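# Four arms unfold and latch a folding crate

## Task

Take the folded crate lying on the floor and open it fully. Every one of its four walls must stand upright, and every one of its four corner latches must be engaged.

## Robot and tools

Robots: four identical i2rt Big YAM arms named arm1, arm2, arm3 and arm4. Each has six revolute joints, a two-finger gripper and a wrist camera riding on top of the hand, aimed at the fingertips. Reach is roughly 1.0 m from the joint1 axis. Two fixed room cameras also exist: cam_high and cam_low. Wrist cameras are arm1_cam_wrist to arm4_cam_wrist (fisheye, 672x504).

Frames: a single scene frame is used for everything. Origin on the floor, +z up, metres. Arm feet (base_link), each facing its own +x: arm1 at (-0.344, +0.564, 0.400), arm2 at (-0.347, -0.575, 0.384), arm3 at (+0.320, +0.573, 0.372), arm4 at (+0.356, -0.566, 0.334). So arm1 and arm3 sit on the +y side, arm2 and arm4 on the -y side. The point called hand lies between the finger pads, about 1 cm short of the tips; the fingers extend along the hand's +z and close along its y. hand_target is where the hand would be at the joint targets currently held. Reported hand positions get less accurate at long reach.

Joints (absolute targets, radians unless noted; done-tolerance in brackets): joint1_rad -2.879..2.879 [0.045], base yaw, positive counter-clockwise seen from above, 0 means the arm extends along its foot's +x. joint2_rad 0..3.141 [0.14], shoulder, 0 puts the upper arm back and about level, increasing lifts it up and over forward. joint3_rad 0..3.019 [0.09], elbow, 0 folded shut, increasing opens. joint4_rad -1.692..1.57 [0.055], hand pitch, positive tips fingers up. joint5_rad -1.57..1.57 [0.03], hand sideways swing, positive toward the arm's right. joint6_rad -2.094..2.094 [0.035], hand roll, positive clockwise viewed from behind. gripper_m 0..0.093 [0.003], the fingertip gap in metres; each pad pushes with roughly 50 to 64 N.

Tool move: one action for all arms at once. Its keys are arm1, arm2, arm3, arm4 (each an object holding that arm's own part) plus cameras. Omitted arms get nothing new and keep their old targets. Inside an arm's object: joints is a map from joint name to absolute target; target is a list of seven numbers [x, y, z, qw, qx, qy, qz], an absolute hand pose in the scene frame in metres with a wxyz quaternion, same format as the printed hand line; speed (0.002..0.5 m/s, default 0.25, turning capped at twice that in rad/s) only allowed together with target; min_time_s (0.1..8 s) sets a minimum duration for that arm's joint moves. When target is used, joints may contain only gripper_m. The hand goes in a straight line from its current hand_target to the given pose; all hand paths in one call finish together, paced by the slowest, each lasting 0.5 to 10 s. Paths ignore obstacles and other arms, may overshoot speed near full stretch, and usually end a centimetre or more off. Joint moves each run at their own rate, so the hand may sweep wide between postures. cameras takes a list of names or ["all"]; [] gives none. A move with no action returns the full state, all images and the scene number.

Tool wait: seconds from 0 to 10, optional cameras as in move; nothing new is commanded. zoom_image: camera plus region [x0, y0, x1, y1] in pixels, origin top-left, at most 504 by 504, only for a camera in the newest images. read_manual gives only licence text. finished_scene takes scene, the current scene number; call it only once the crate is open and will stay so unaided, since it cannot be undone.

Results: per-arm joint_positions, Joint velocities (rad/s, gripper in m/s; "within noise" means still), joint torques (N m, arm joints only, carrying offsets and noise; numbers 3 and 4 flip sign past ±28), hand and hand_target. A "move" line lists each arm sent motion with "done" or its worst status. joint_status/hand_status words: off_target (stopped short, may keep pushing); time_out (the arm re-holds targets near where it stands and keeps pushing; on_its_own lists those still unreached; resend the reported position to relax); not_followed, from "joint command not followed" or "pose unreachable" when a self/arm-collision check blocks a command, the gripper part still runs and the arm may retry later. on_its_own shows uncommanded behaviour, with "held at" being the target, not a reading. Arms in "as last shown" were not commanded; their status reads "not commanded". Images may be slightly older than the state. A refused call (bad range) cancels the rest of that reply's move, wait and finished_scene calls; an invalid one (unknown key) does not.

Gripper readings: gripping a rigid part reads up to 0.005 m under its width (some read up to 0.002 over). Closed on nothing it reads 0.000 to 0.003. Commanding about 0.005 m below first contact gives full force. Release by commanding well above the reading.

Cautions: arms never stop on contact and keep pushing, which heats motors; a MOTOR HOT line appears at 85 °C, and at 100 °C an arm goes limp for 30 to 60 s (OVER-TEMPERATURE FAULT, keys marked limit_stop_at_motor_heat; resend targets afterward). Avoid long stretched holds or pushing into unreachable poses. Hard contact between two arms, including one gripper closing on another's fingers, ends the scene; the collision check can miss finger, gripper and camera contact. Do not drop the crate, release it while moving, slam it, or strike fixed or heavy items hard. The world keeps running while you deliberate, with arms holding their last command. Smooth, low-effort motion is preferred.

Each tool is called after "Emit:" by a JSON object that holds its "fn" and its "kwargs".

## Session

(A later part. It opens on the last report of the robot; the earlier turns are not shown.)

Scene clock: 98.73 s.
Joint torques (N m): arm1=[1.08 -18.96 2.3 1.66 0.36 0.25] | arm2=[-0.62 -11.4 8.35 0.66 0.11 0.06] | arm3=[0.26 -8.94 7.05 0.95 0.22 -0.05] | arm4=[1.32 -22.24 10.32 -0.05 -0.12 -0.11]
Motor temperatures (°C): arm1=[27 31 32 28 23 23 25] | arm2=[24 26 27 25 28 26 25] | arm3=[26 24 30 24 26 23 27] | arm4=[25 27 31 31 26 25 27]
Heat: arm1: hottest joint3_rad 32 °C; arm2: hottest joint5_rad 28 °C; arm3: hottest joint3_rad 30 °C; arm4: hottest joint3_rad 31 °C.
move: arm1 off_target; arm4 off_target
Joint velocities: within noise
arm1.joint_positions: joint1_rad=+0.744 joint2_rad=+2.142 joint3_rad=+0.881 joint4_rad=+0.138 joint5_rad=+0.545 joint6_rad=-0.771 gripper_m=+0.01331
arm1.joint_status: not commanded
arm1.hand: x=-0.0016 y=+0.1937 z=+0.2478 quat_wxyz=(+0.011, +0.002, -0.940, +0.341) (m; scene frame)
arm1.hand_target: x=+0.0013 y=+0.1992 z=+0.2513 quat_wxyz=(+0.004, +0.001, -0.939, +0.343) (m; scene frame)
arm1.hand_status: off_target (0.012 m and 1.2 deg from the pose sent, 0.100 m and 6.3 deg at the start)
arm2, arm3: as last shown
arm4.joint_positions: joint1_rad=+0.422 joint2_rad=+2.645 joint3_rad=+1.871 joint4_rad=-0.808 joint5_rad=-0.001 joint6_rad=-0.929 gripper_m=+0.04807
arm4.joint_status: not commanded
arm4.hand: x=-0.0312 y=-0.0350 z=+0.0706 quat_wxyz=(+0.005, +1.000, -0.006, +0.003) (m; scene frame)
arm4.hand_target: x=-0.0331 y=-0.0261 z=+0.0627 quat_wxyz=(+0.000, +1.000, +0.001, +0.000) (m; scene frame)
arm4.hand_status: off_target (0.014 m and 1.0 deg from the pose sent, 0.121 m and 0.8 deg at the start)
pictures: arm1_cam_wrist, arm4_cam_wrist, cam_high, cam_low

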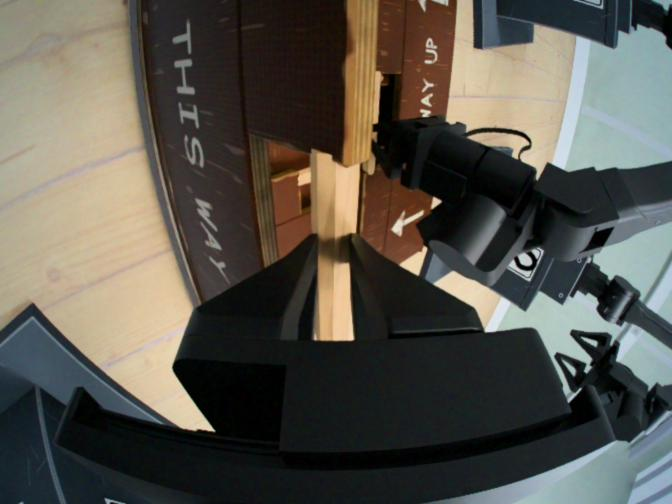

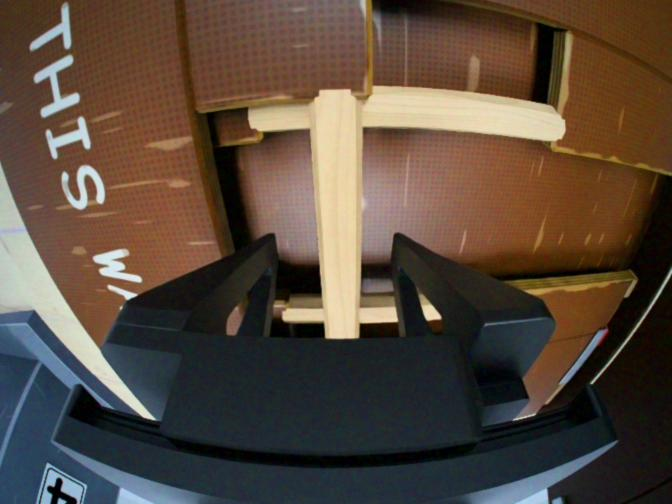

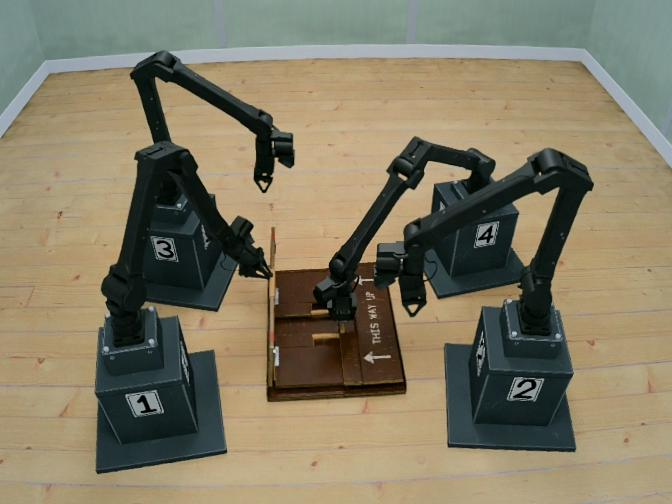

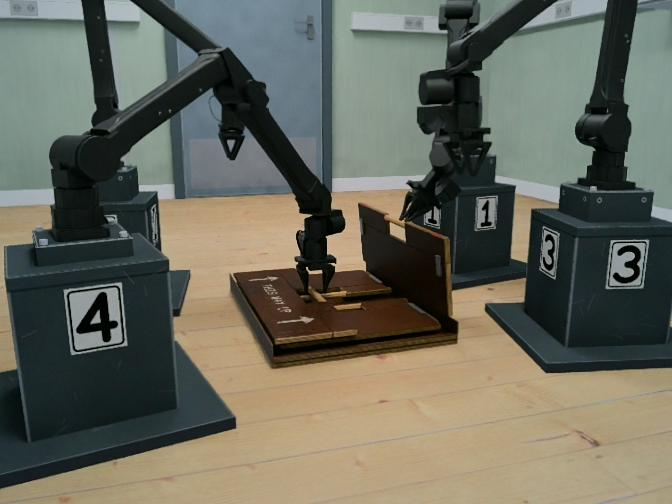

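Emit:
{"fn": "move", "kwargs": {"arm4": {"target": [-0.034, -0.022, 0.049, 0, 1, 0, 0], "speed": 0.12}, "arm2": {"target": [-0.24, -0.06, 0.31, 0, 0.7071, -0.7071, 0], "speed": 0.25, "joints": {"gripper_m": 0.048}}, "arm3": {"target": [0.18, 0.05, 0.25, 0, 0.7071, 0.7071, 0], "speed": 0.25, "joints": {"gripper_m": 0.048}}}}

Emit:
{"fn": "move", "kwargs": {"arm4": {"joints": {"gripper_m": 0.013}}, "cameras": ["arm2_cam_wrist", "arm3_cam_wrist", "arm4_cam_wrist"]}}

Scene clock: 115.57 s.
Joint torques (N m): arm1=[0.38 -19.84 2.3 1.76 0.37 0.22] | arm2=[-0.67 -18.26 7.62 0.49 0.08 -0.12] | arm3=[-1.26 -15.09 7.36 0.28 0.02 -0.03] | arm4=[1.14 -21.83 10.48 0.16 -0.11 -0.11]
Motor temperatures (°C): arm1=[27 31 31 28 23 23 25] | arm2=[24 26 27 25 27 26 25] | arm3=[26 25 30 24 26 23 27] | arm4=[25 29 32 31 26 25 27]
Heat: arm1: hottest joint2_rad 31 °C; arm2: hottest joint3_rad 27 °C; arm3: hottest joint3_rad 30 °C; arm4: hottest joint3_rad 32 °C.
move: arm2 off_target; arm3 off_target; arm4 off_target
Joint velocities: arm1=[-0.005 0.005 0.002 -0.002 -0.007 -0.007 -0.004] | arm2=[within noise] | arm3=[within noise] | arm4=[within noise]
arm1: as last shown
arm1.joint_positions: joint1_rad=+0.744 joint2_rad=+2.142 joint3_rad=+0.881 joint4_rad=+0.138 joint5_rad=+0.545 joint6_rad=-0.771 gripper_m=+0.01327
arm2.joint_positions: joint1_rad=-0.062 joint2_rad=+2.024 joint3_rad=+1.223 joint4_rad=-0.806 joint5_rad=-0.004 joint6_rad=-0.193 gripper_m=+0.04814
arm2.joint_status: all done
arm2.hand: x=-0.2474 y=-0.0792 z=+0.3036 quat_wxyz=(+0.016, +0.705, -0.709, +0.008) (m; scene frame)
arm2.hand_target: x=-0.2406 y=-0.0617 z=+0.3095 quat_wxyz=(+0.001, +0.706, -0.708, +0.000) (m; scene frame)
arm2.hand_status: off_target (0.022 m and 2.1 deg from the pose sent, 0.205 m and 3.8 deg at the start)
arm3.joint_positions: joint1_rad=-0.038 joint2_rad=+2.117 joint3_rad=+1.269 joint4_rad=-0.731 joint5_rad=+0.006 joint6_rad=-0.252 gripper_m=+0.04812
arm3.joint_status: all done
arm3.hand: x=+0.1868 y=+0.0636 z=+0.2553 quat_wxyz=(+0.004, -0.708, -0.706, -0.003) (m; scene frame)
arm3.hand_target: x=+0.1800 y=+0.0528 z=+0.2489 quat_wxyz=(+0.001, -0.707, -0.707, -0.001) (m; scene frame)
arm3.hand_status: off_target (0.016 m and 0.6 deg from the pose sent, 0.262 m and 2.1 deg at the start)
arm4.joint_positions: joint1_rad=+0.421 joint2_rad=+2.673 joint3_rad=+1.900 joint4_rad=-0.808 joint5_rad=-0.001 joint6_rad=-0.930 gripper_m=+0.04807
arm4.joint_status: not commanded
arm4.hand: x=-0.0327 y=-0.0311 z=+0.0609 quat_wxyz=(+0.004, +1.000, -0.006, +0.002) (m; scene frame)
arm4.hand_target: x=-0.0329 y=-0.0217 z=+0.0496 quat_wxyz=(-0.001, +1.000, -0.001, +0.000) (m; scene frame)
arm4.hand_status: off_target (0.015 m and 0.9 deg from the pose sent, 0.025 m and 1.0 deg at the start)
pictures: none

Scene clock: 116.27 s.
Joint torques (N m): arm1=[0.67 -19.31 2.43 1.76 0.41 0.22] | arm2=[-0.56 -18.32 7.62 0.5 0.08 -0.13] | arm3=[-1.32 -15.15 7.31 0.44 0 -0.05] | arm4=[1.14 -21.89 10.47 0.18 -0.14 -0.05]
Motor temperatures (°C): arm1=[27 31 31 28 23 23 25] | arm2=[24 26 27 25 27 26 25] | arm3=[26 25 30 24 26 23 27] | arm4=[25 29 32 31 26 25 27]
Heat: arm1: hottest joint2_rad 31 °C; arm2: hottest joint3_rad 27 °C; arm3: hottest joint3_rad 30 °C; arm4: hottest joint3_rad 32 °C.
move: arm4 off_target
Joint velocities: arm1=[-0.005 -0.005 -0.002 -0.002 -0.022 -0.007 0.006] | arm2=[within noise] | arm3=[within noise] | arm4=[within noise]
arm1, arm2, arm3: as last shown
arm1.joint_positions: joint1_rad=+0.744 joint2_rad=+2.142 joint3_rad=+0.881 joint4_rad=+0.138 joint5_rad=+0.545 joint6_rad=-0.771 gripper_m=+0.01332
arm4.joint_positions: joint1_rad=+0.422 joint2_rad=+2.673 joint3_rad=+1.900 joint4_rad=-0.808 joint5_rad=+0.000 joint6_rad=-0.944 gripper_m=+0.01681
arm4.joint_status: gripper_m off_target (ended at +0.01683, target +0.01300)
arm4.hand: x=-0.0333 y=-0.0316 z=+0.0609 quat_wxyz=(+0.004, +1.000, +0.002, +0.003) (m; scene frame)
arm4.hand_target: x=-0.0338 y=-0.0221 z=+0.0496 quat_wxyz=(-0.001, +1.000, +0.004, +0.000) (m; scene frame)
arm4.hand_status: not commanded
pictures: arm2_cam_wrist, arm3_cam_wrist, arm4_cam_wrist

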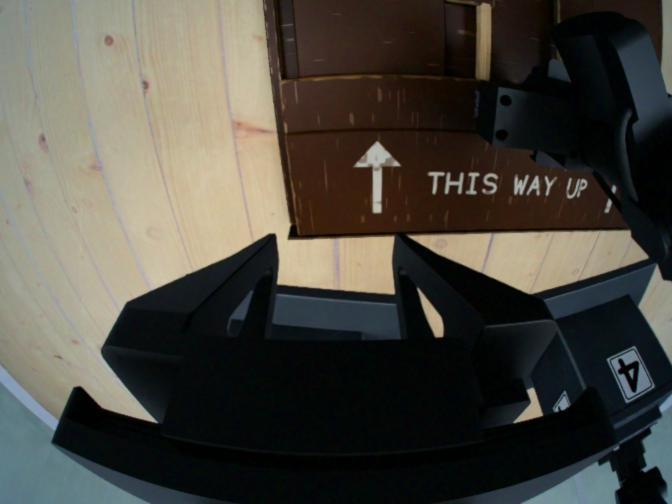

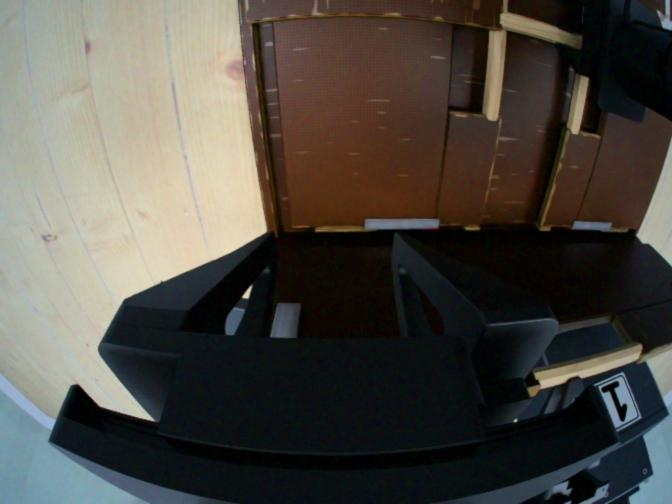

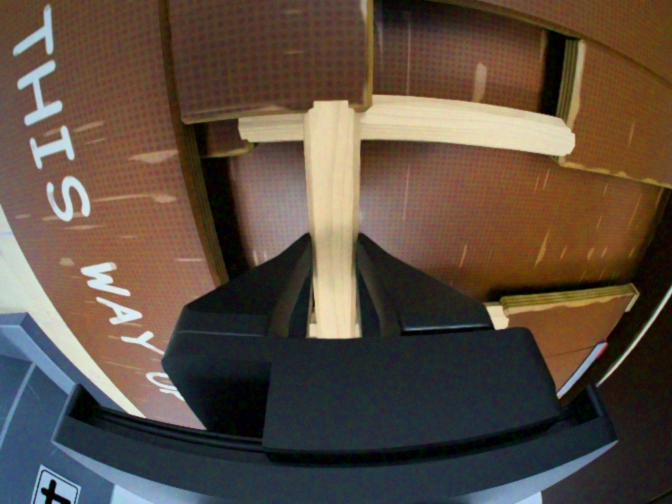

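Emit:
{"fn": "move", "kwargs": {"arm4": {"target": [-0.034, -0.047, 0.150, -0.1736, 0.9848, 0, 0], "speed": 0.15}}}

Emit:
{"fn": "move", "kwargs": {"arm4": {"target": [-0.034, -0.120, 0.236, -0.3007, 0.9537, 0, 0], "speed": 0.15}, "cameras": ["cam_low", "arm4_cam_wrist"]}}

Scene clock: 119.30 s.
Joint torques (N m): arm1=[0.67 -18.96 2.29 1.73 0.4 0.22] | arm2=[-0.56 -18.32 7.61 0.5 0.08 -0.13] | arm3=[-1.26 -15.38 7.27 0.28 0.01 -0.02] | arm4=[2.37 -25.29 5.5 -0.06 -0.02 0.3]
Motor temperatures (°C): arm1=[27 31 31 28 23 23 25] | arm2=[24 26 27 25 27 26 25] | arm3=[26 25 30 24 26 23 27] | arm4=[25 29 31 30 26 25 27]
Heat: arm1: hottest joint2_rad 31 °C; arm2: hottest joint3_rad 27 °C; arm3: hottest joint3_rad 30 °C; arm4: hottest joint3_rad 31 °C.
move: arm4 off_target
Joint velocities: arm1=[-0.005 -0.015 0.002 0.007 -0.007 -0.051 0.023] | arm2=[within noise] | arm3=[within noise] | arm4=[within noise]
arm1, arm2, arm3: as last shown
arm1.joint_positions: joint1_rad=+0.744 joint2_rad=+2.142 joint3_rad=+0.881 joint4_rad=+0.138 joint5_rad=+0.545 joint6_rad=-0.771 gripper_m=+0.01315
arm4.joint_positions: joint1_rad=+0.491 joint2_rad=+2.410 joint3_rad=+1.506 joint4_rad=-0.399 joint5_rad=+0.218 joint6_rad=-0.907 gripper_m=+0.01676
arm4.joint_status: not commanded
arm4.hand: x=-0.0329 y=-0.0445 z=+0.1317 quat_wxyz=(-0.171, +0.985, +0.003, +0.000) (m; scene frame)
arm4.hand_target: x=-0.0377 y=-0.0468 z=+0.1496 quat_wxyz=(-0.175, +0.985, -0.001, -0.005) (m; scene frame)
arm4.hand_status: off_target (0.018 m and 0.5 deg from the pose sent, 0.090 m and 20.5 deg at the start)
pictures: none

Scene clock: 120.83 s.
Joint torques (N m): arm1=[1.08 -19.49 2.13 1.63 0.37 0.25] | arm2=[-0.62 -18.26 7.64 0.51 0.08 -0.13] | arm3=[-1.32 -15.56 7.38 0.4 0.01 -0.03] | arm4=[2.37 -21.48 5.2 0.47 0.27 0.3]
Motor temperatures (°C): arm1=[27 31 31 28 23 23 25] | arm2=[24 26 27 25 27 26 25] | arm3=[26 25 31 24 26 23 27] | arm4=[25 29 31 30 26 25 27]
Heat: arm1: hottest joint2_rad 31 °C; arm2: hottest joint3_rad 27 °C; arm3: hottest joint3_rad 31 °C; arm4: hottest joint3_rad 31 °C.
move: arm4 off_target
Joint velocities: arm1=[-0.015 -0.015 -0.022 0.002 0.051 -0.022 0.02] | arm2=[within noise] | arm3=[within noise] | arm4=[within noise]
arm1, arm2, arm3: as last shown
arm1.joint_positions: joint1_rad=+0.744 joint2_rad=+2.142 joint3_rad=+0.881 joint4_rad=+0.138 joint5_rad=+0.545 joint6_rad=-0.771 gripper_m=+0.01322
arm4.joint_positions: joint1_rad=+0.628 joint2_rad=+2.133 joint3_rad=+1.158 joint4_rad=-0.180 joint5_rad=+0.439 joint6_rad=-0.843 gripper_m=+0.01602
arm4.joint_status: not commanded
arm4.hand: x=-0.0310 y=-0.1159 z=+0.2213 quat_wxyz=(-0.293, +0.956, +0.006, +0.009) (m; scene frame)
arm4.hand_target: x=-0.0329 y=-0.1196 z=+0.2351 quat_wxyz=(-0.299, +0.954, +0.002, +0.004) (m; scene frame)
arm4.hand_status: off_target (0.016 m and 1.6 deg from the pose sent, 0.129 m and 15.3 deg at the start)
pictures: arm4_cam_wrist, cam_low

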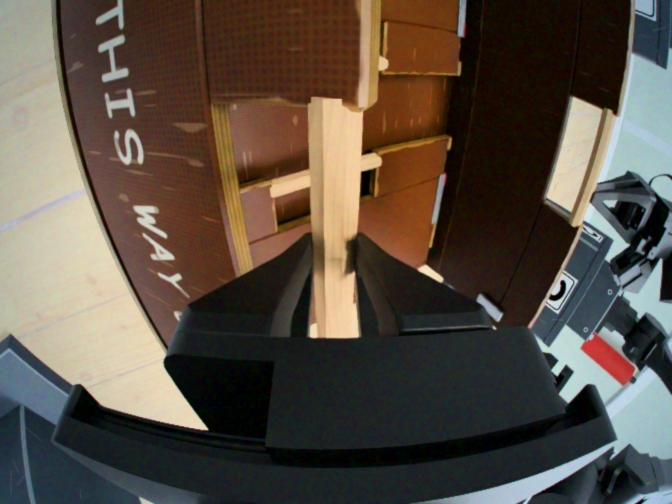

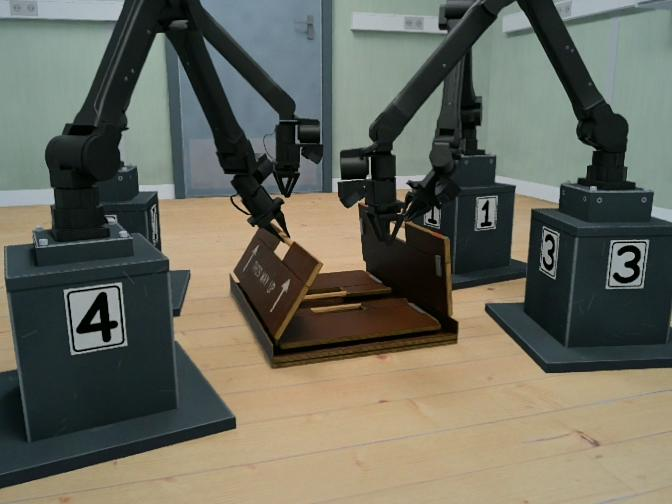

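Emit:
{"fn": "move", "kwargs": {"arm4": {"target": [-0.034, -0.208, 0.251, -0.3420, 0.9397, 0, 0], "speed": 0.15}, "arm2": {"target": [-0.068, 0.012, 0.19, 0, 0.7071, -0.7071, 0], "speed": 0.3}, "cameras": ["all"]}}

Scene clock: 134.20 s.
Joint torques (N m): arm1=[0.5 -18.78 2.15 1.7 0.37 0.24] | arm2=[0.03 -23.65 7.91 -0.1 -0.12 -0.12] | arm3=[-1.32 -14.86 7.32 0.4 0.02 -0.04] | arm4=[3.43 -17.9 4.4 0.27 -0.1 0.49]
Motor temperatures (°C): arm1=[27 31 30 28 23 23 25] | arm2=[24 27 27 25 27 26 25] | arm3=[26 26 31 24 26 23 27] | arm4=[25 29 30 30 26 25 27]
Heat: arm1: hottest joint2_rad 31 °C; arm2: hottest joint2_rad 27 °C; arm3: hottest joint3_rad 31 °C; arm4: hottest joint3_rad 30 °C.
move: arm2 off_target; arm4 off_target
Joint velocities: within noise
arm1, arm3: as last shown
arm1.joint_positions: joint1_rad=+0.744 joint2_rad=+2.142 joint3_rad=+0.881 joint4_rad=+0.138 joint5_rad=+0.545 joint6_rad=-0.771 gripper_m=+0.01305
arm2.joint_positions: joint1_rad=-0.302 joint2_rad=+2.478 joint3_rad=+1.722 joint4_rad=-0.834 joint5_rad=-0.001 joint6_rad=-0.432 gripper_m=+0.04814
arm2.joint_status: not commanded
arm2.hand: x=-0.0765 y=-0.0001 z=+0.1848 quat_wxyz=(+0.009, +0.705, -0.709, +0.003) (m; scene frame)
arm2.hand_target: x=-0.0742 y=+0.0135 z=+0.1893 quat_wxyz=(+0.001, +0.710, -0.705, -0.001) (m; scene frame)
arm2.hand_status: off_target (0.016 m and 1.1 deg from the pose sent, 0.231 m and 2.1 deg at the start)
arm4.joint_positions: joint1_rad=+0.774 joint2_rad=+2.012 joint3_rad=+0.969 joint4_rad=-0.092 joint5_rad=+0.593 joint6_rad=-0.725 gripper_m=+0.01593
arm4.joint_status: not commanded
arm4.hand: x=-0.0300 y=-0.1906 z=+0.2506 quat_wxyz=(-0.352, +0.936, +0.000, +0.010) (m; scene frame)
arm4.hand_target: x=-0.0319 y=-0.2044 z=+0.2526 quat_wxyz=(-0.346, +0.938, -0.001, +0.004) (m; scene frame)
arm4.hand_status: off_target (0.018 m and 1.7 deg from the pose sent, 0.097 m and 6.0 deg at the start)
pictures: arm1_cam_wrist, arm2_cam_wrist, arm3_cam_wrist, arm4_cam_wrist, cam_high, cam_low

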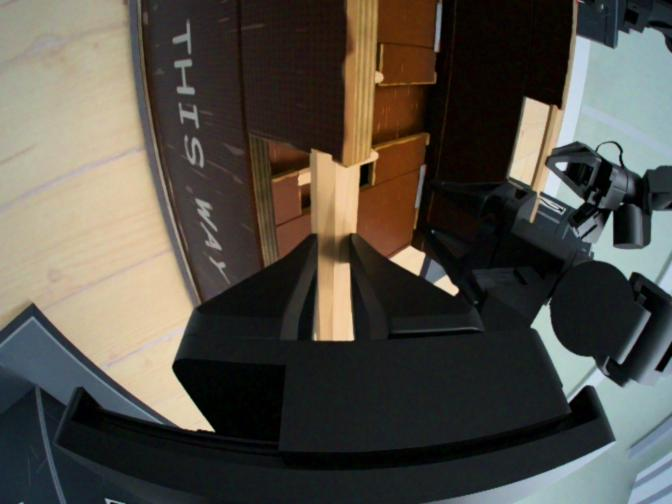

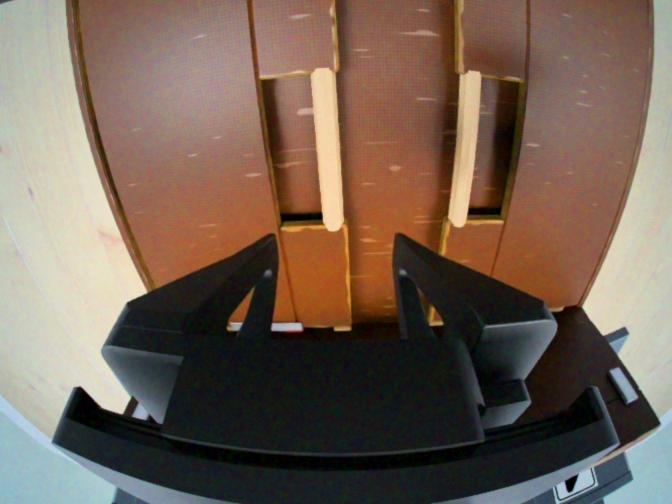

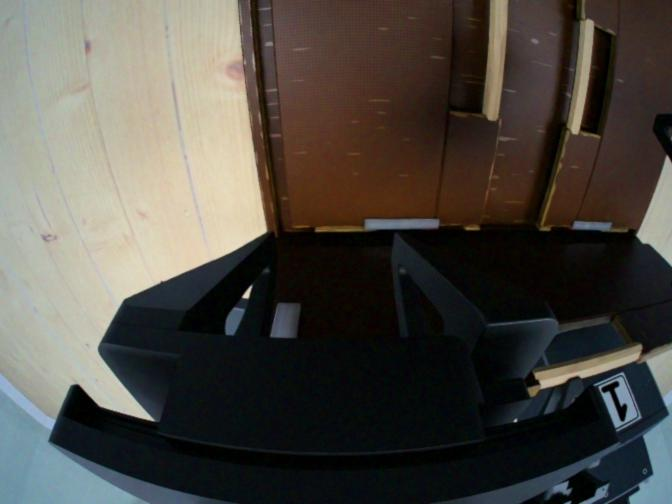

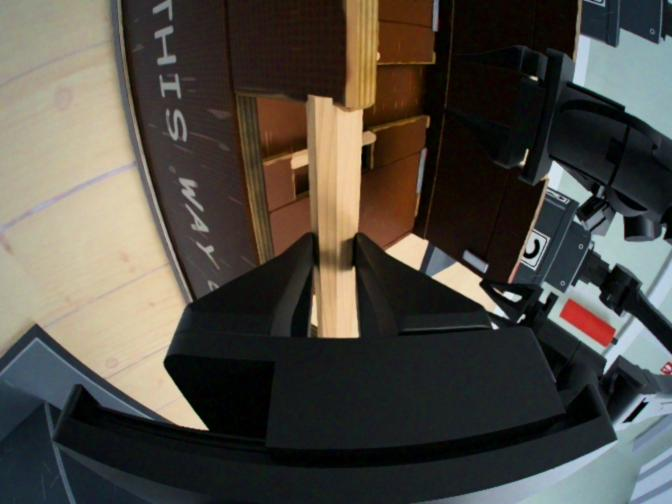

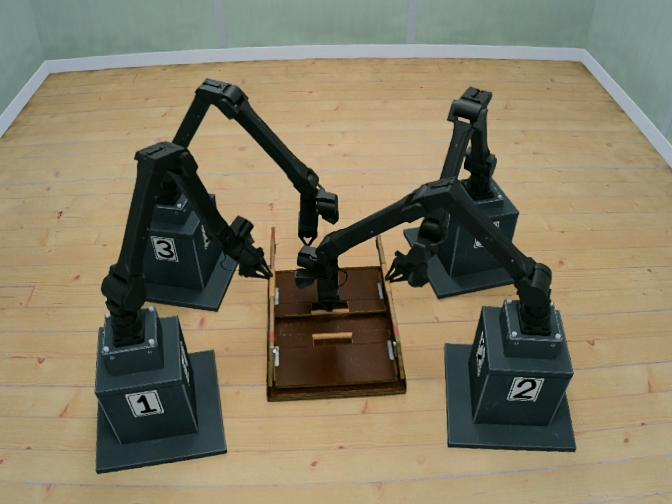

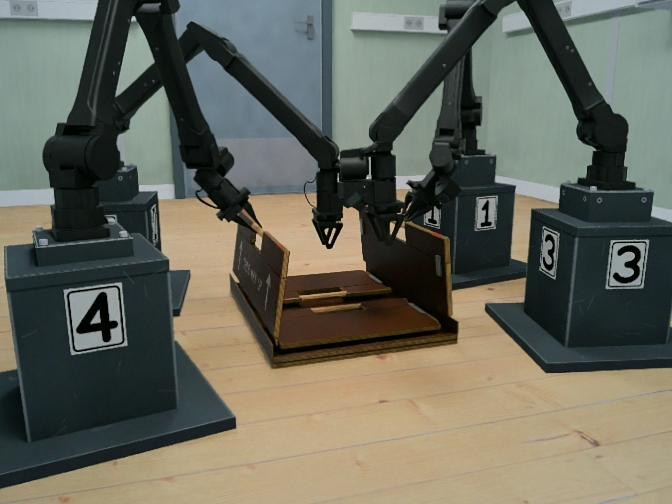

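Emit:
{"fn": "zoom_image", "kwargs": {"camera": "arm2_cam_wrist", "region": [200, 200, 400, 350]}}

Emit:
{"fn": "zoom_image", "kwargs": {"camera": "cam_high", "region": [250, 220, 420, 410]}}

Emit:
{"fn": "zoom_image", "kwargs": {"camera": "cam_low", "region": [220, 180, 470, 370]}}

Emit:
{"fn": "zoom_image", "kwargs": {"camera": "arm3_cam_wrist", "region": [220, 150, 672, 400]}}

Scaled by 2.520 from the camera's 672x504 image, which has a finer 960x720 frame.

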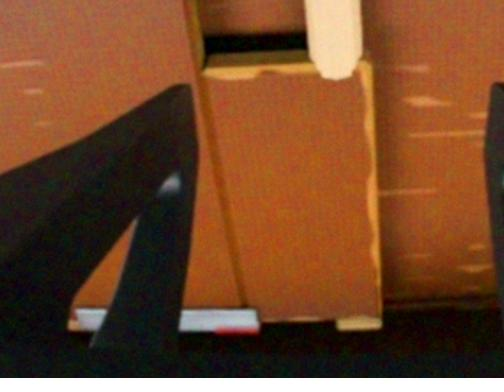

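Scaled by 2.653 from the camera's 672x504 image, which has a finer 960x720 frame.

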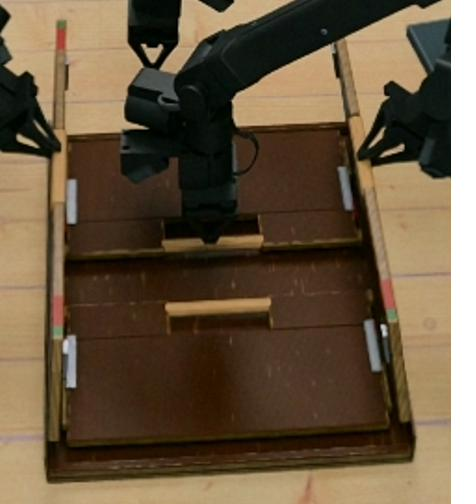

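Scaled by 2.016 from the camera's 672x504 image, which has a finer 960x720 frame.

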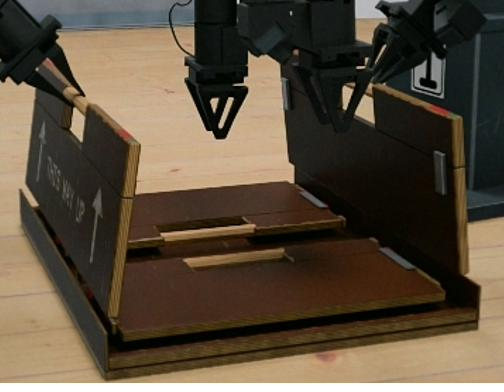

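Scaled by 1.115 from the camera's 672x504 image, which has a finer 960x720 frame.

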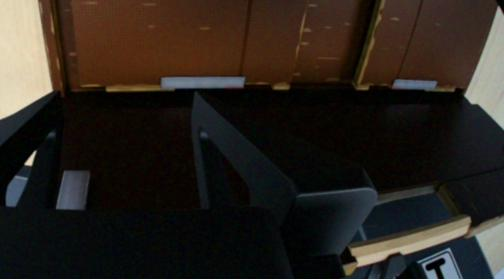

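Emit:
{"fn": "move", "kwargs": {"arm2": {"target": [-0.075, 0.012, 0.069, 0, 0.7255, -0.6887, 0], "speed": 0.2}, "cameras": ["arm2_cam_wrist", "cam_low"]}}

Scene clock: 145.53 s.
Joint torques (N m): arm1=[1.03 -19.25 2.35 1.84 0.39 0.23] | arm2=[0.44 -25.7 6.91 0.64 -0.02 -0.13] | arm3=[-0.91 -15.33 7.27 0.47 0.02 -0.06] | arm4=[3.43 -17.85 4.4 0.27 -0.1 0.49]
Motor temperatures (°C): arm1=[27 31 30 28 23 23 25] | arm2=[24 28 27 24 27 26 25] | arm3=[26 26 31 24 26 23 27] | arm4=[25 29 30 30 26 25 28]
Heat: arm1: hottest joint2_rad 31 °C; arm2: hottest joint2_rad 28 °C; arm3: hottest joint3_rad 31 °C; arm4: hottest joint3_rad 30 °C.
move: arm2 off_target
Joint velocities: within noise
arm1, arm3, arm4: as last shown
arm1.joint_positions: joint1_rad=+0.744 joint2_rad=+2.142 joint3_rad=+0.881 joint4_rad=+0.138 joint5_rad=+0.545 joint6_rad=-0.771 gripper_m=+0.01333
arm2.joint_positions: joint1_rad=-0.304 joint2_rad=+2.730 joint3_rad=+1.834 joint4_rad=-0.723 joint5_rad=-0.001 joint6_rad=-0.476 gripper_m=+0.04814
arm2.joint_status: not commanded
arm2.hand: x=-0.0807 y=-0.0117 z=+0.0585 quat_wxyz=(+0.023, +0.720, -0.694, +0.007) (m; scene frame)
arm2.hand_target: x=-0.0750 y=+0.0099 z=+0.0691 quat_wxyz=(+0.000, +0.725, -0.689, +0.000) (m; scene frame)
arm2.hand_status: off_target (0.027 m and 2.9 deg from the pose sent, 0.116 m and 3.5 deg at the start)
pictures: arm2_cam_wrist, cam_low

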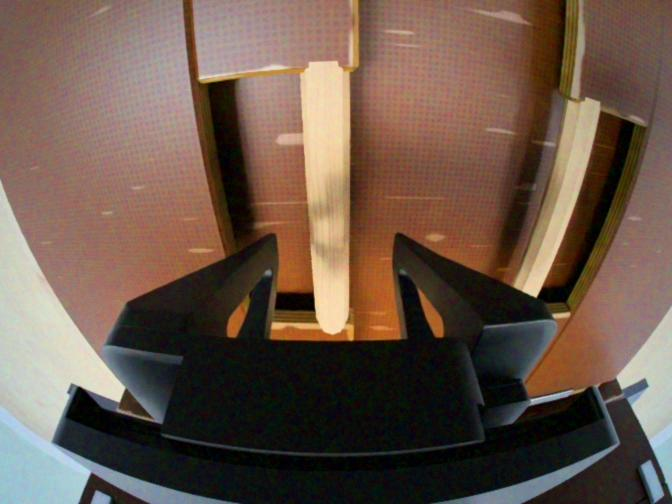

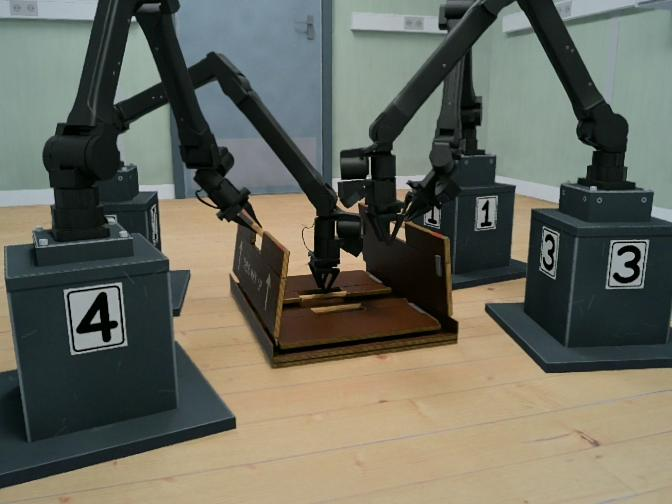

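Emit:
{"fn": "move", "kwargs": {"arm2": {"target": [-0.073, 0.018, 0.0525, 0, 0.7255, -0.6887, 0], "speed": 0.12}, "arm1": {"target": [0.003, 0.219, 0.252, 0, 0, 0.9397, -0.3420], "speed": 0.1}, "arm4": {"target": [-0.034, -0.226, 0.252, -0.3420, 0.9397, 0, 0], "speed": 0.1}}}

Emit:
{"fn": "move", "kwargs": {"arm2": {"joints": {"gripper_m": 0.013}}, "cameras": ["arm2_cam_wrist", "cam_high"]}}

Scene clock: 159.03 s.
Joint torques (N m): arm1=[1.08 -19.96 2.3 1.69 0.24 0.26] | arm2=[0.67 -24.53 7.24 0.25 -0.02 -0.11] | arm3=[-1.49 -15.38 7.24 0.35 -0.02 -0.04] | arm4=[3.37 -16.26 5.18 0.24 -0.24 0.47]
Motor temperatures (°C): arm1=[27 31 30 28 23 23 26] | arm2=[24 30 27 24 27 26 25] | arm3=[26 27 31 24 26 23 27] | arm4=[25 29 29 30 26 25 28]
Heat: arm1: hottest joint2_rad 31 °C; arm2: hottest joint2_rad 30 °C; arm3: hottest joint3_rad 31 °C; arm4: hottest joint4_rad 30 °C.
move: arm1 done; arm2 off_target; arm4 off_target
Joint velocities: within noise
arm1.joint_positions: joint1_rad=+0.777 joint2_rad=+2.128 joint3_rad=+0.851 joint4_rad=+0.141 joint5_rad=+0.560 joint6_rad=-0.733 gripper_m=+0.01323
arm1.joint_status: not commanded
arm1.hand: x=-0.0015 y=+0.2103 z=+0.2497 quat_wxyz=(+0.008, -0.001, -0.939, +0.343) (m; scene frame)
arm1.hand_target: x=+0.0022 y=+0.2178 z=+0.2523 quat_wxyz=(+0.000, -0.001, -0.940, +0.342) (m; scene frame)
arm1.hand_status: done (0.010 m and 0.9 deg from the pose sent, 0.026 m and 1.2 deg at the start)
arm2.joint_positions: joint1_rad=-0.304 joint2_rad=+2.768 joint3_rad=+1.895 joint4_rad=-0.723 joint5_rad=-0.001 joint6_rad=-0.476 gripper_m=+0.04814
arm2.joint_status: not commanded
arm2.hand: x=-0.0741 y=+0.0025 z=+0.0495 quat_wxyz=(+0.012, +0.720, -0.694, +0.004) (m; scene frame)
arm2.hand_target: x=-0.0729 y=+0.0177 z=+0.0528 quat_wxyz=(+0.000, +0.725, -0.689, +0.000) (m; scene frame)
arm2.hand_status: off_target (0.016 m and 1.7 deg from the pose sent, 0.031 m and 2.9 deg at the start)
arm3: as last shown
arm4.joint_positions: joint1_rad=+0.812 joint2_rad=+1.984 joint3_rad=+0.932 joint4_rad=-0.103 joint5_rad=+0.602 joint6_rad=-0.682 gripper_m=+0.01511
arm4.joint_status: not commanded
arm4.hand: x=-0.0297 y=-0.2130 z=+0.2539 quat_wxyz=(-0.351, +0.936, +0.000, +0.007) (m; scene frame)
arm4.hand_target: x=-0.0335 y=-0.2254 z=+0.2519 quat_wxyz=(-0.342, +0.940, +0.000, +0.001) (m; scene frame)
arm4.hand_status: off_target (0.014 m and 1.3 deg from the pose sent, 0.036 m and 1.7 deg at the start)
pictures: none

Scene clock: 159.67 s.
Joint torques (N m): arm1=[1.08 -18.84 2 1.4 0.26 0.27] | arm2=[0.62 -24.59 7.17 0.27 -0.03 -0.11] | arm3=[-1.73 -15.03 7.32 0.32 0.02 -0.05] | arm4=[3.37 -16.21 5.18 0.24 -0.24 0.47]
Motor temperatures (°C): arm1=[27 31 30 28 23 23 26] | arm2=[24 30 27 24 27 26 25] | arm3=[26 27 31 24 26 23 27] | arm4=[25 29 29 30 26 25 28]
Heat: arm1: hottest joint2_rad 31 °C; arm2: hottest joint2_rad 30 °C; arm3: hottest joint3_rad 31 °C; arm4: hottest joint4_rad 30 °C.
move: arm2 done
Joint velocities: arm1=[-0.015 -0.015 -0.007 0.002 -0.022 -0.022 -0.005] | arm2=[within noise] | arm3=[within noise] | arm4=[within noise]
arm1, arm3, arm4: as last shown
arm1.joint_positions: joint1_rad=+0.777 joint2_rad=+2.128 joint3_rad=+0.851 joint4_rad=+0.141 joint5_rad=+0.560 joint6_rad=-0.733 gripper_m=+0.01310
arm1.hand_target: x=+0.0022 y=+0.2179 z=+0.2522 quat_wxyz=(+0.000, -0.001, -0.940, +0.342) (m; scene frame)
arm2.joint_positions: joint1_rad=-0.304 joint2_rad=+2.768 joint3_rad=+1.895 joint4_rad=-0.723 joint5_rad=-0.001 joint6_rad=-0.476 gripper_m=+0.01323
arm2.joint_status: all done
arm2.hand: x=-0.0741 y=+0.0025 z=+0.0495 quat_wxyz=(+0.012, +0.720, -0.694, +0.004) (m; scene frame)
arm2.hand_target: x=-0.0729 y=+0.0177 z=+0.0528 quat_wxyz=(+0.000, +0.725, -0.689, +0.000) (m; scene frame)
arm2.hand_status: not commanded
pictures: arm2_cam_wrist, cam_high

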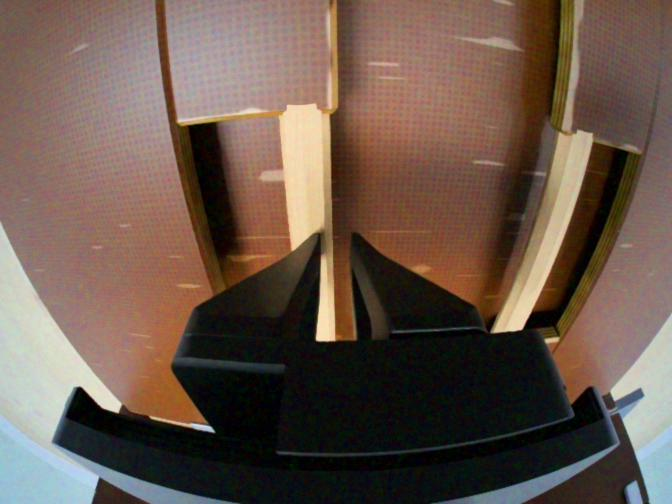

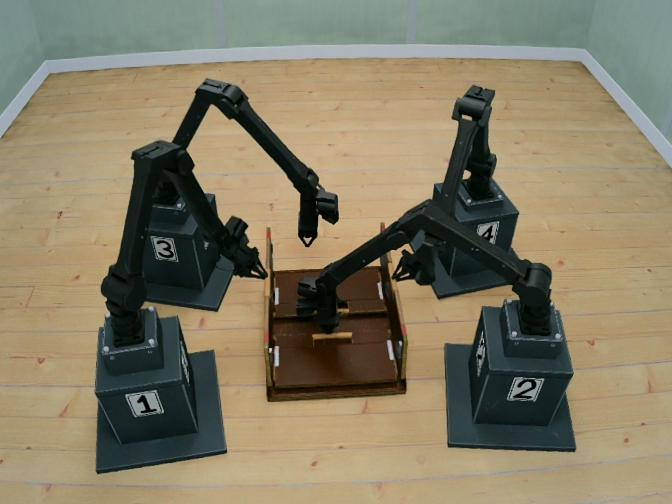

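Emit:
{"fn": "zoom_image", "kwargs": {"camera": "arm2_cam_wrist", "region": [220, 180, 450, 360]}}

Emit:
{"fn": "zoom_image", "kwargs": {"camera": "cam_high", "region": [250, 220, 420, 410]}}

Scaled by 2.191 from the camera's 672x504 image, which has a finer 960x720 frame.

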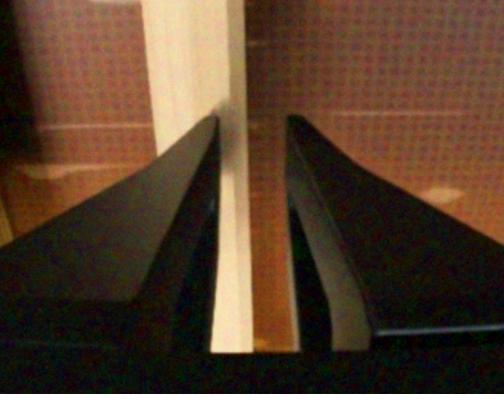

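Scaled by 2.653 from the camera's 672x504 image, which has a finer 960x720 frame.

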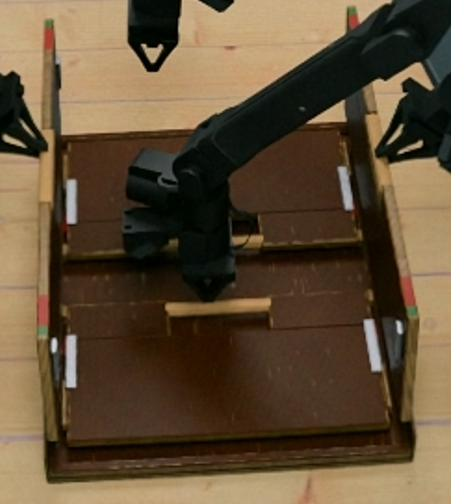

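Emit:
{"fn": "move", "kwargs": {"arm2": {"target": [-0.0835, 0.018, 0.055, 0, 0.7255, -0.6887, 0], "speed": 0.12, "joints": {"gripper_m": 0.045}}}}

Emit:
{"fn": "move", "kwargs": {"arm2": {"target": [-0.0835, 0.018, 0.034, 0, 0.7255, -0.6887, 0], "speed": 0.1}, "cameras": ["arm2_cam_wrist", "cam_low"]}}

Scene clock: 164.37 s.
Joint torques (N m): arm1=[1.08 -18.84 2.21 1.55 0.24 0.23] | arm2=[1.03 -25.64 5.5 0.64 -0.02 0.05] | arm3=[-1.08 -15.5 7.27 0.46 0 -0.06] | arm4=[3.37 -16.21 5.18 0.23 -0.24 0.47]
Motor temperatures (°C): arm1=[27 31 30 28 23 23 26] | arm2=[24 30 27 24 27 26 25] | arm3=[26 27 31 24 26 23 27] | arm4=[25 29 29 30 26 25 28]
Heat: arm1: hottest joint2_rad 31 °C; arm2: hottest joint2_rad 30 °C; arm3: hottest joint3_rad 31 °C; arm4: hottest joint4_rad 30 °C.
move: arm2 off_target
Joint velocities: arm1=[-0.005 0.005 -0.012 -0.012 0.037 -0.051 -0.004] | arm2=[within noise] | arm3=[within noise] | arm4=[within noise]
arm1, arm4: as last shown
arm2.joint_positions: joint1_rad=-0.289 joint2_rad=+2.768 joint3_rad=+1.895 joint4_rad=-0.723 joint5_rad=-0.001 joint6_rad=-0.476 gripper_m=+0.04487
arm2.joint_status: all done
arm2.hand: x=-0.0830 y=+0.0066 z=+0.0495 quat_wxyz=(+0.012, +0.725, -0.689, +0.004) (m; scene frame)
arm2.hand_target: x=-0.0837 y=+0.0179 z=+0.0550 quat_wxyz=(+0.000, +0.725, -0.688, +0.000) (m; scene frame)
arm2.hand_status: off_target (0.013 m and 1.4 deg from the pose sent, 0.019 m and 1.7 deg at the start)
arm3.joint_positions: joint1_rad=-0.038 joint2_rad=+2.117 joint3_rad=+1.269 joint4_rad=-0.731 joint5_rad=+0.006 joint6_rad=-0.252 gripper_m=+0.04812
arm3.joint_status: not commanded
arm3.hand: x=+0.1868 y=+0.0636 z=+0.2553 quat_wxyz=(+0.004, -0.708, -0.706, -0.003) (m; scene frame)
arm3.hand_target: x=+0.1800 y=+0.0528 z=+0.2489 quat_wxyz=(+0.001, -0.707, -0.707, -0.001) (m; scene frame)
arm3.hand_status: not commanded
pictures: none

Scene clock: 165.50 s.
Joint torques (N m): arm1=[1.38 -18.37 2.11 1.48 0.26 0.3] | arm2=[0.44 -24.59 6.94 0.66 -0.03 0.06] | arm3=[-1.14 -15.09 7.27 0.31 0.03 -0.02] | arm4=[3.37 -16.26 5.18 0.23 -0.24 0.47]
Motor temperatures (°C): arm1=[27 31 30 28 23 23 25] | arm2=[24 30 27 24 27 26 25] | arm3=[26 27 31 24 26 23 27] | arm4=[25 29 29 30 26 25 28]
Heat: arm1: hottest joint2_rad 31 °C; arm2: hottest joint2_rad 30 °C; arm3: hottest joint3_rad 31 °C; arm4: hottest joint4_rad 30 °C.
move: arm2 off_target
Joint velocities: arm1=[-0.005 -0.005 0.007 -0.002 0.066 0.022 0.015] | arm2=[within noise] | arm3=[within noise] | arm4=[within noise]
arm1, arm3, arm4: as last shown
arm1.joint_positions: joint1_rad=+0.777 joint2_rad=+2.128 joint3_rad=+0.851 joint4_rad=+0.141 joint5_rad=+0.560 joint6_rad=-0.733 gripper_m=+0.01315
arm2.joint_positions: joint1_rad=-0.286 joint2_rad=+2.803 joint3_rad=+1.906 joint4_rad=-0.712 joint5_rad=-0.001 joint6_rad=-0.476 gripper_m=+0.04487
arm2.joint_status: not commanded
arm2.hand: x=-0.0881 y=-0.0002 z=+0.0303 quat_wxyz=(+0.018, +0.726, -0.687, +0.006) (m; scene frame)
arm2.hand_target: x=-0.0842 y=+0.0176 z=+0.0344 quat_wxyz=(+0.000, +0.725, -0.688, +0.000) (m; scene frame)
arm2.hand_status: off_target (0.019 m and 2.2 deg from the pose sent, 0.019 m and 1.4 deg at the start)
pictures: arm2_cam_wrist, cam_low

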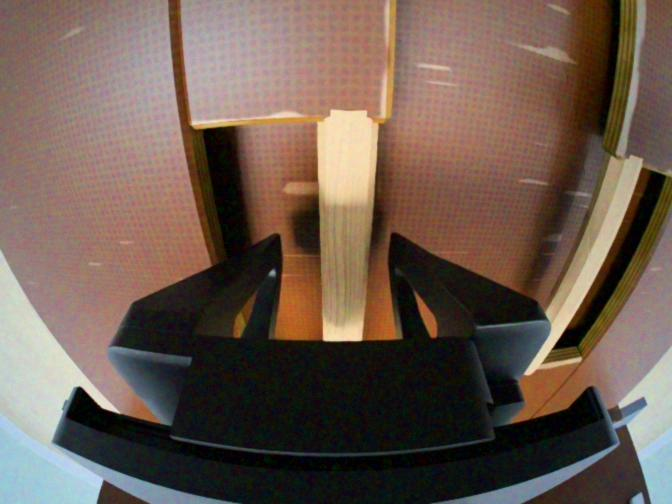

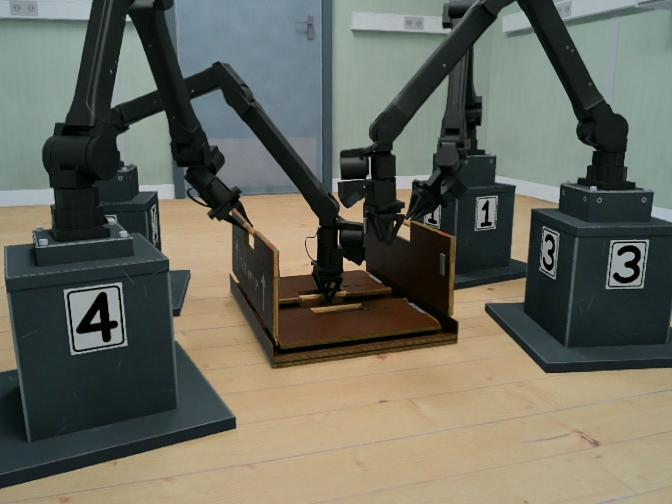

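Emit:
{"fn": "move", "kwargs": {"arm2": {"target": [-0.0800, 0.018, 0.035, 0, 0.7255, -0.6887, 0], "speed": 0.1, "joints": {"gripper_m": 0.013}}}}

Emit:
{"fn": "move", "kwargs": {"arm2": {"target": [-0.0880, 0.018, 0.085, -0.0601, 0.7227, -0.6861, 0.0632], "speed": 0.12}, "cameras": ["arm2_cam_wrist", "cam_low"]}}

Scene clock: 168.00 s.
Joint torques (N m): arm1=[1.26 -18.67 2.07 1.51 0.24 0.27] | arm2=[-0.03 -24.59 7.31 0.39 -0.14 0] | arm3=[-0.44 -15.33 7.27 0.38 0.03 -0.02] | arm4=[3.37 -16.26 5.19 0.23 -0.24 0.47]
Motor temperatures (°C): arm1=[27 31 30 28 23 23 25] | arm2=[24 30 27 24 27 26 25] | arm3=[26 27 31 24 26 23 27] | arm4=[25 29 29 30 26 25 28]
Heat: arm1: hottest joint2_rad 31 °C; arm2: hottest joint2_rad 30 °C; arm3: hottest joint3_rad 31 °C; arm4: hottest joint4_rad 30 °C.
move: arm2 off_target
Joint velocities: arm1=[-0.015 0.005 -0.002 -0.002 0.007 0.051 0.014] | arm2=[within noise] | arm3=[within noise] | arm4=[within noise]
arm1, arm3, arm4: as last shown
arm1.hand_target: x=+0.0022 y=+0.2179 z=+0.2522 quat_wxyz=(+0.001, -0.001, -0.940, +0.342) (m; scene frame)
arm2.joint_positions: joint1_rad=-0.290 joint2_rad=+2.803 joint3_rad=+1.907 joint4_rad=-0.709 joint5_rad=+0.001 joint6_rad=-0.476 gripper_m=+0.01741
arm2.joint_status: gripper_m off_target (ended at +0.01744, target +0.01300)
arm2.hand: x=-0.0846 y=+0.0000 z=+0.0306 quat_wxyz=(+0.016, +0.724, -0.689, +0.006) (m; scene frame)
arm2.hand_target: x=-0.0776 y=+0.0166 z=+0.0355 quat_wxyz=(+0.000, +0.724, -0.690, -0.001) (m; scene frame)
arm2.hand_status: off_target (0.019 m and 1.9 deg from the pose sent, 0.020 m and 2.2 deg at the start)
pictures: none

Scene clock: 169.37 s.
Joint torques (N m): arm1=[1.32 -19.08 2.21 1.55 0.23 0.24] | arm2=[1.08 -28.34 4.21 0.4 0.56 0.07] | arm3=[-0.97 -14.97 7.34 0.5 0.01 -0.06] | arm4=[3.37 -16.26 5.19 0.24 -0.24 0.47]
Motor temperatures (°C): arm1=[27 31 30 28 23 23 25] | arm2=[24 30 27 24 27 26 25] | arm3=[26 27 31 24 26 23 27] | arm4=[25 29 29 30 26 25 28]
Heat: arm1: hottest joint2_rad 31 °C; arm2: hottest joint2_rad 30 °C; arm3: hottest joint3_rad 31 °C; arm4: hottest joint4_rad 30 °C.
move: arm2 off_target
Joint velocities: arm1=[-0.015 -0.005 -0.002 -0.002 0.007 -0.051 -0.004] | arm2=[within noise] | arm3=[within noise] | arm4=[within noise]
arm1, arm3, arm4: as last shown
arm1.joint_positions: joint1_rad=+0.777 joint2_rad=+2.128 joint3_rad=+0.851 joint4_rad=+0.141 joint5_rad=+0.560 joint6_rad=-0.733 gripper_m=+0.01310
arm2.joint_positions: joint1_rad=-0.249 joint2_rad=+2.716 joint3_rad=+1.788 joint4_rad=-0.614 joint5_rad=+0.143 joint6_rad=-0.438 gripper_m=+0.01739
arm2.joint_status: not commanded
arm2.hand: x=-0.0861 y=+0.0001 z=+0.0578 quat_wxyz=(-0.040, +0.723, -0.687, +0.062) (m; scene frame)
arm2.hand_target: x=-0.0857 y=+0.0190 z=+0.0842 quat_wxyz=(-0.062, +0.723, -0.685, +0.059) (m; scene frame)
arm2.hand_status: off_target (0.033 m and 2.3 deg from the pose sent, 0.057 m and 10.9 deg at the start)
pictures: arm2_cam_wrist, cam_low

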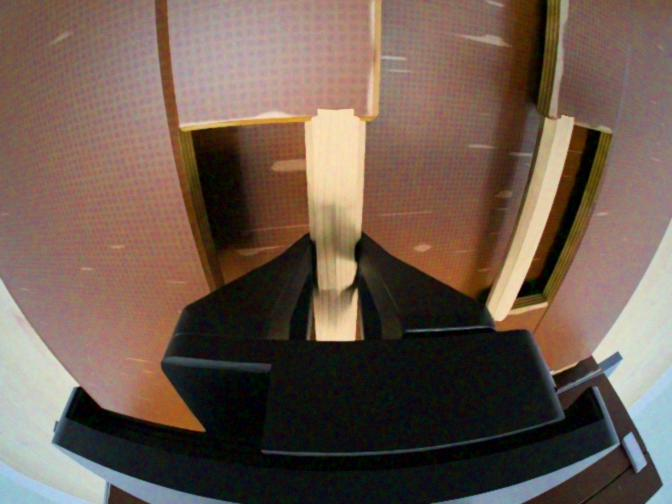

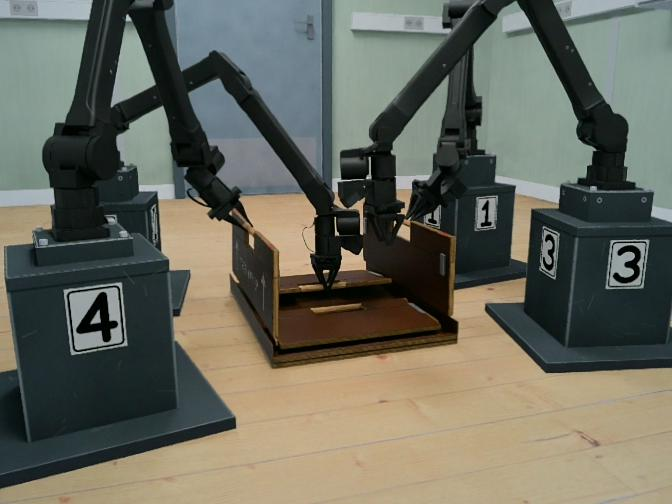

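Emit:
{"fn": "move", "kwargs": {"arm2": {"target": [-0.1230, 0.018, 0.177, -0.1196, 0.7145, -0.6782, 0.1260], "speed": 0.15}, "cameras": ["arm2_cam_wrist", "cam_low", "cam_high"]}}

Scene clock: 172.17 s.
Joint torques (N m): arm1=[0.79 -18.73 2.28 1.4 0.3 0.27] | arm2=[2.2 -30.21 3.99 -1.02 -0.04 0.17] | arm3=[-1.32 -14.97 7.35 0.42 -0.01 -0.05] | arm4=[2.96 -15.91 5.5 0.4 -0.26 0.42]
Motor temperatures (°C): arm1=[27 30 29 28 23 23 25] | arm2=[24 30 27 24 27 26 25] | arm3=[26 27 31 24 26 23 27] | arm4=[25 29 29 30 26 25 28]
Heat: arm1: hottest joint2_rad 30 °C; arm2: hottest joint2_rad 30 °C; arm3: hottest joint3_rad 31 °C; arm4: hottest joint4_rad 30 °C.
move: arm2 off_target
Joint velocities: arm1=[-0.024 -0.015 -0.012 -0.002 0.037 -0.066 -0.006] | arm2=[within noise] | arm3=[within noise] | arm4=[within noise]
arm1.joint_positions: joint1_rad=+0.778 joint2_rad=+2.128 joint3_rad=+0.850 joint4_rad=+0.141 joint5_rad=+0.560 joint6_rad=-0.733 gripper_m=+0.01309
arm1.joint_status: not commanded
arm1.hand: x=-0.0016 y=+0.2114 z=+0.2494 quat_wxyz=(+0.008, +0.000, -0.939, +0.343) (m; scene frame)
arm1.hand_target: x=+0.0020 y=+0.2181 z=+0.2519 quat_wxyz=(+0.001, -0.001, -0.940, +0.342) (m; scene frame)
arm1.hand_status: not commanded
arm2.joint_positions: joint1_rad=-0.161 joint2_rad=+2.541 joint3_rad=+1.614 joint4_rad=-0.574 joint5_rad=+0.349 joint6_rad=-0.355 gripper_m=+0.01738
arm2.joint_status: not commanded
arm2.hand: x=-0.1078 y=-0.0011 z=+0.1307 quat_wxyz=(-0.108, +0.712, -0.680, +0.140) (m; scene frame)
arm2.hand_target: x=-0.1199 y=+0.0183 z=+0.1742 quat_wxyz=(-0.122, +0.714, -0.677, +0.129) (m; scene frame)
arm2.hand_status: off_target (0.052 m and 2.1 deg from the pose sent, 0.126 m and 11.8 deg at the start)
arm3: as last shown
arm4.joint_positions: joint1_rad=+0.818 joint2_rad=+1.979 joint3_rad=+0.928 joint4_rad=-0.107 joint5_rad=+0.602 joint6_rad=-0.677 gripper_m=+0.01504
arm4.joint_status: not commanded
arm4.hand: x=-0.0298 y=-0.2166 z=+0.2545 quat_wxyz=(-0.350, +0.937, +0.001, +0.007) (m; scene frame)
arm4.hand_target: x=-0.0336 y=-0.2257 z=+0.2522 quat_wxyz=(-0.342, +0.940, +0.001, +0.000) (m; scene frame)
arm4.hand_status: not commanded
pictures: arm2_cam_wrist, cam_high, cam_low

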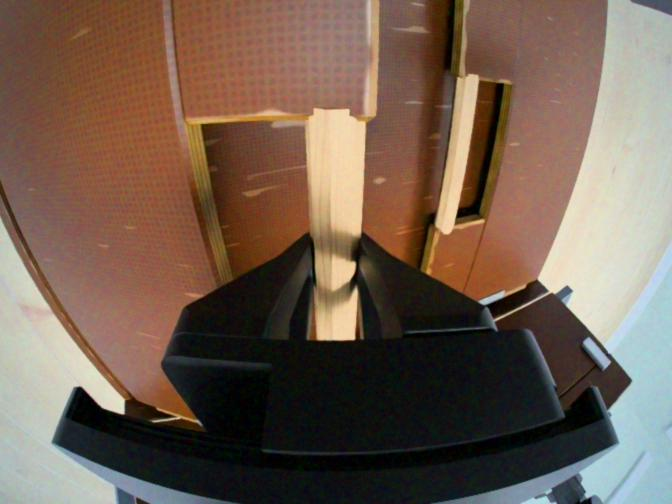

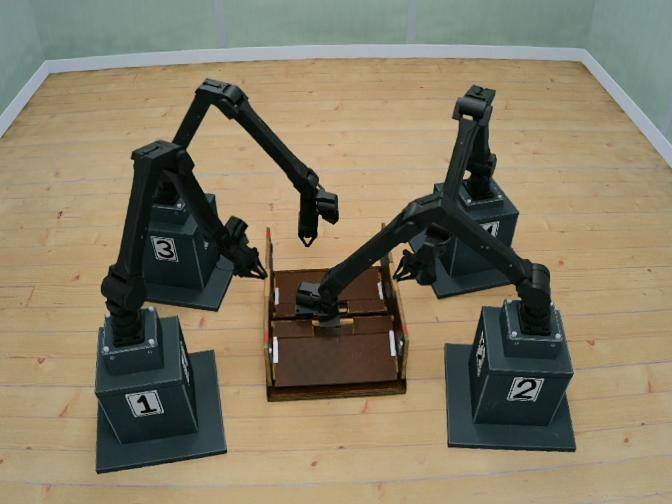

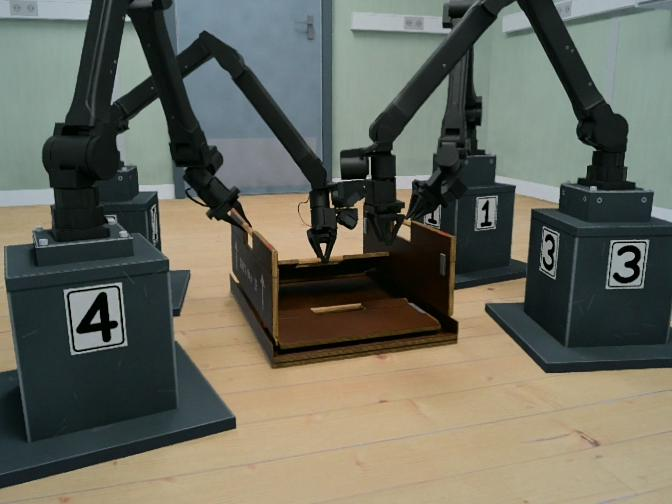

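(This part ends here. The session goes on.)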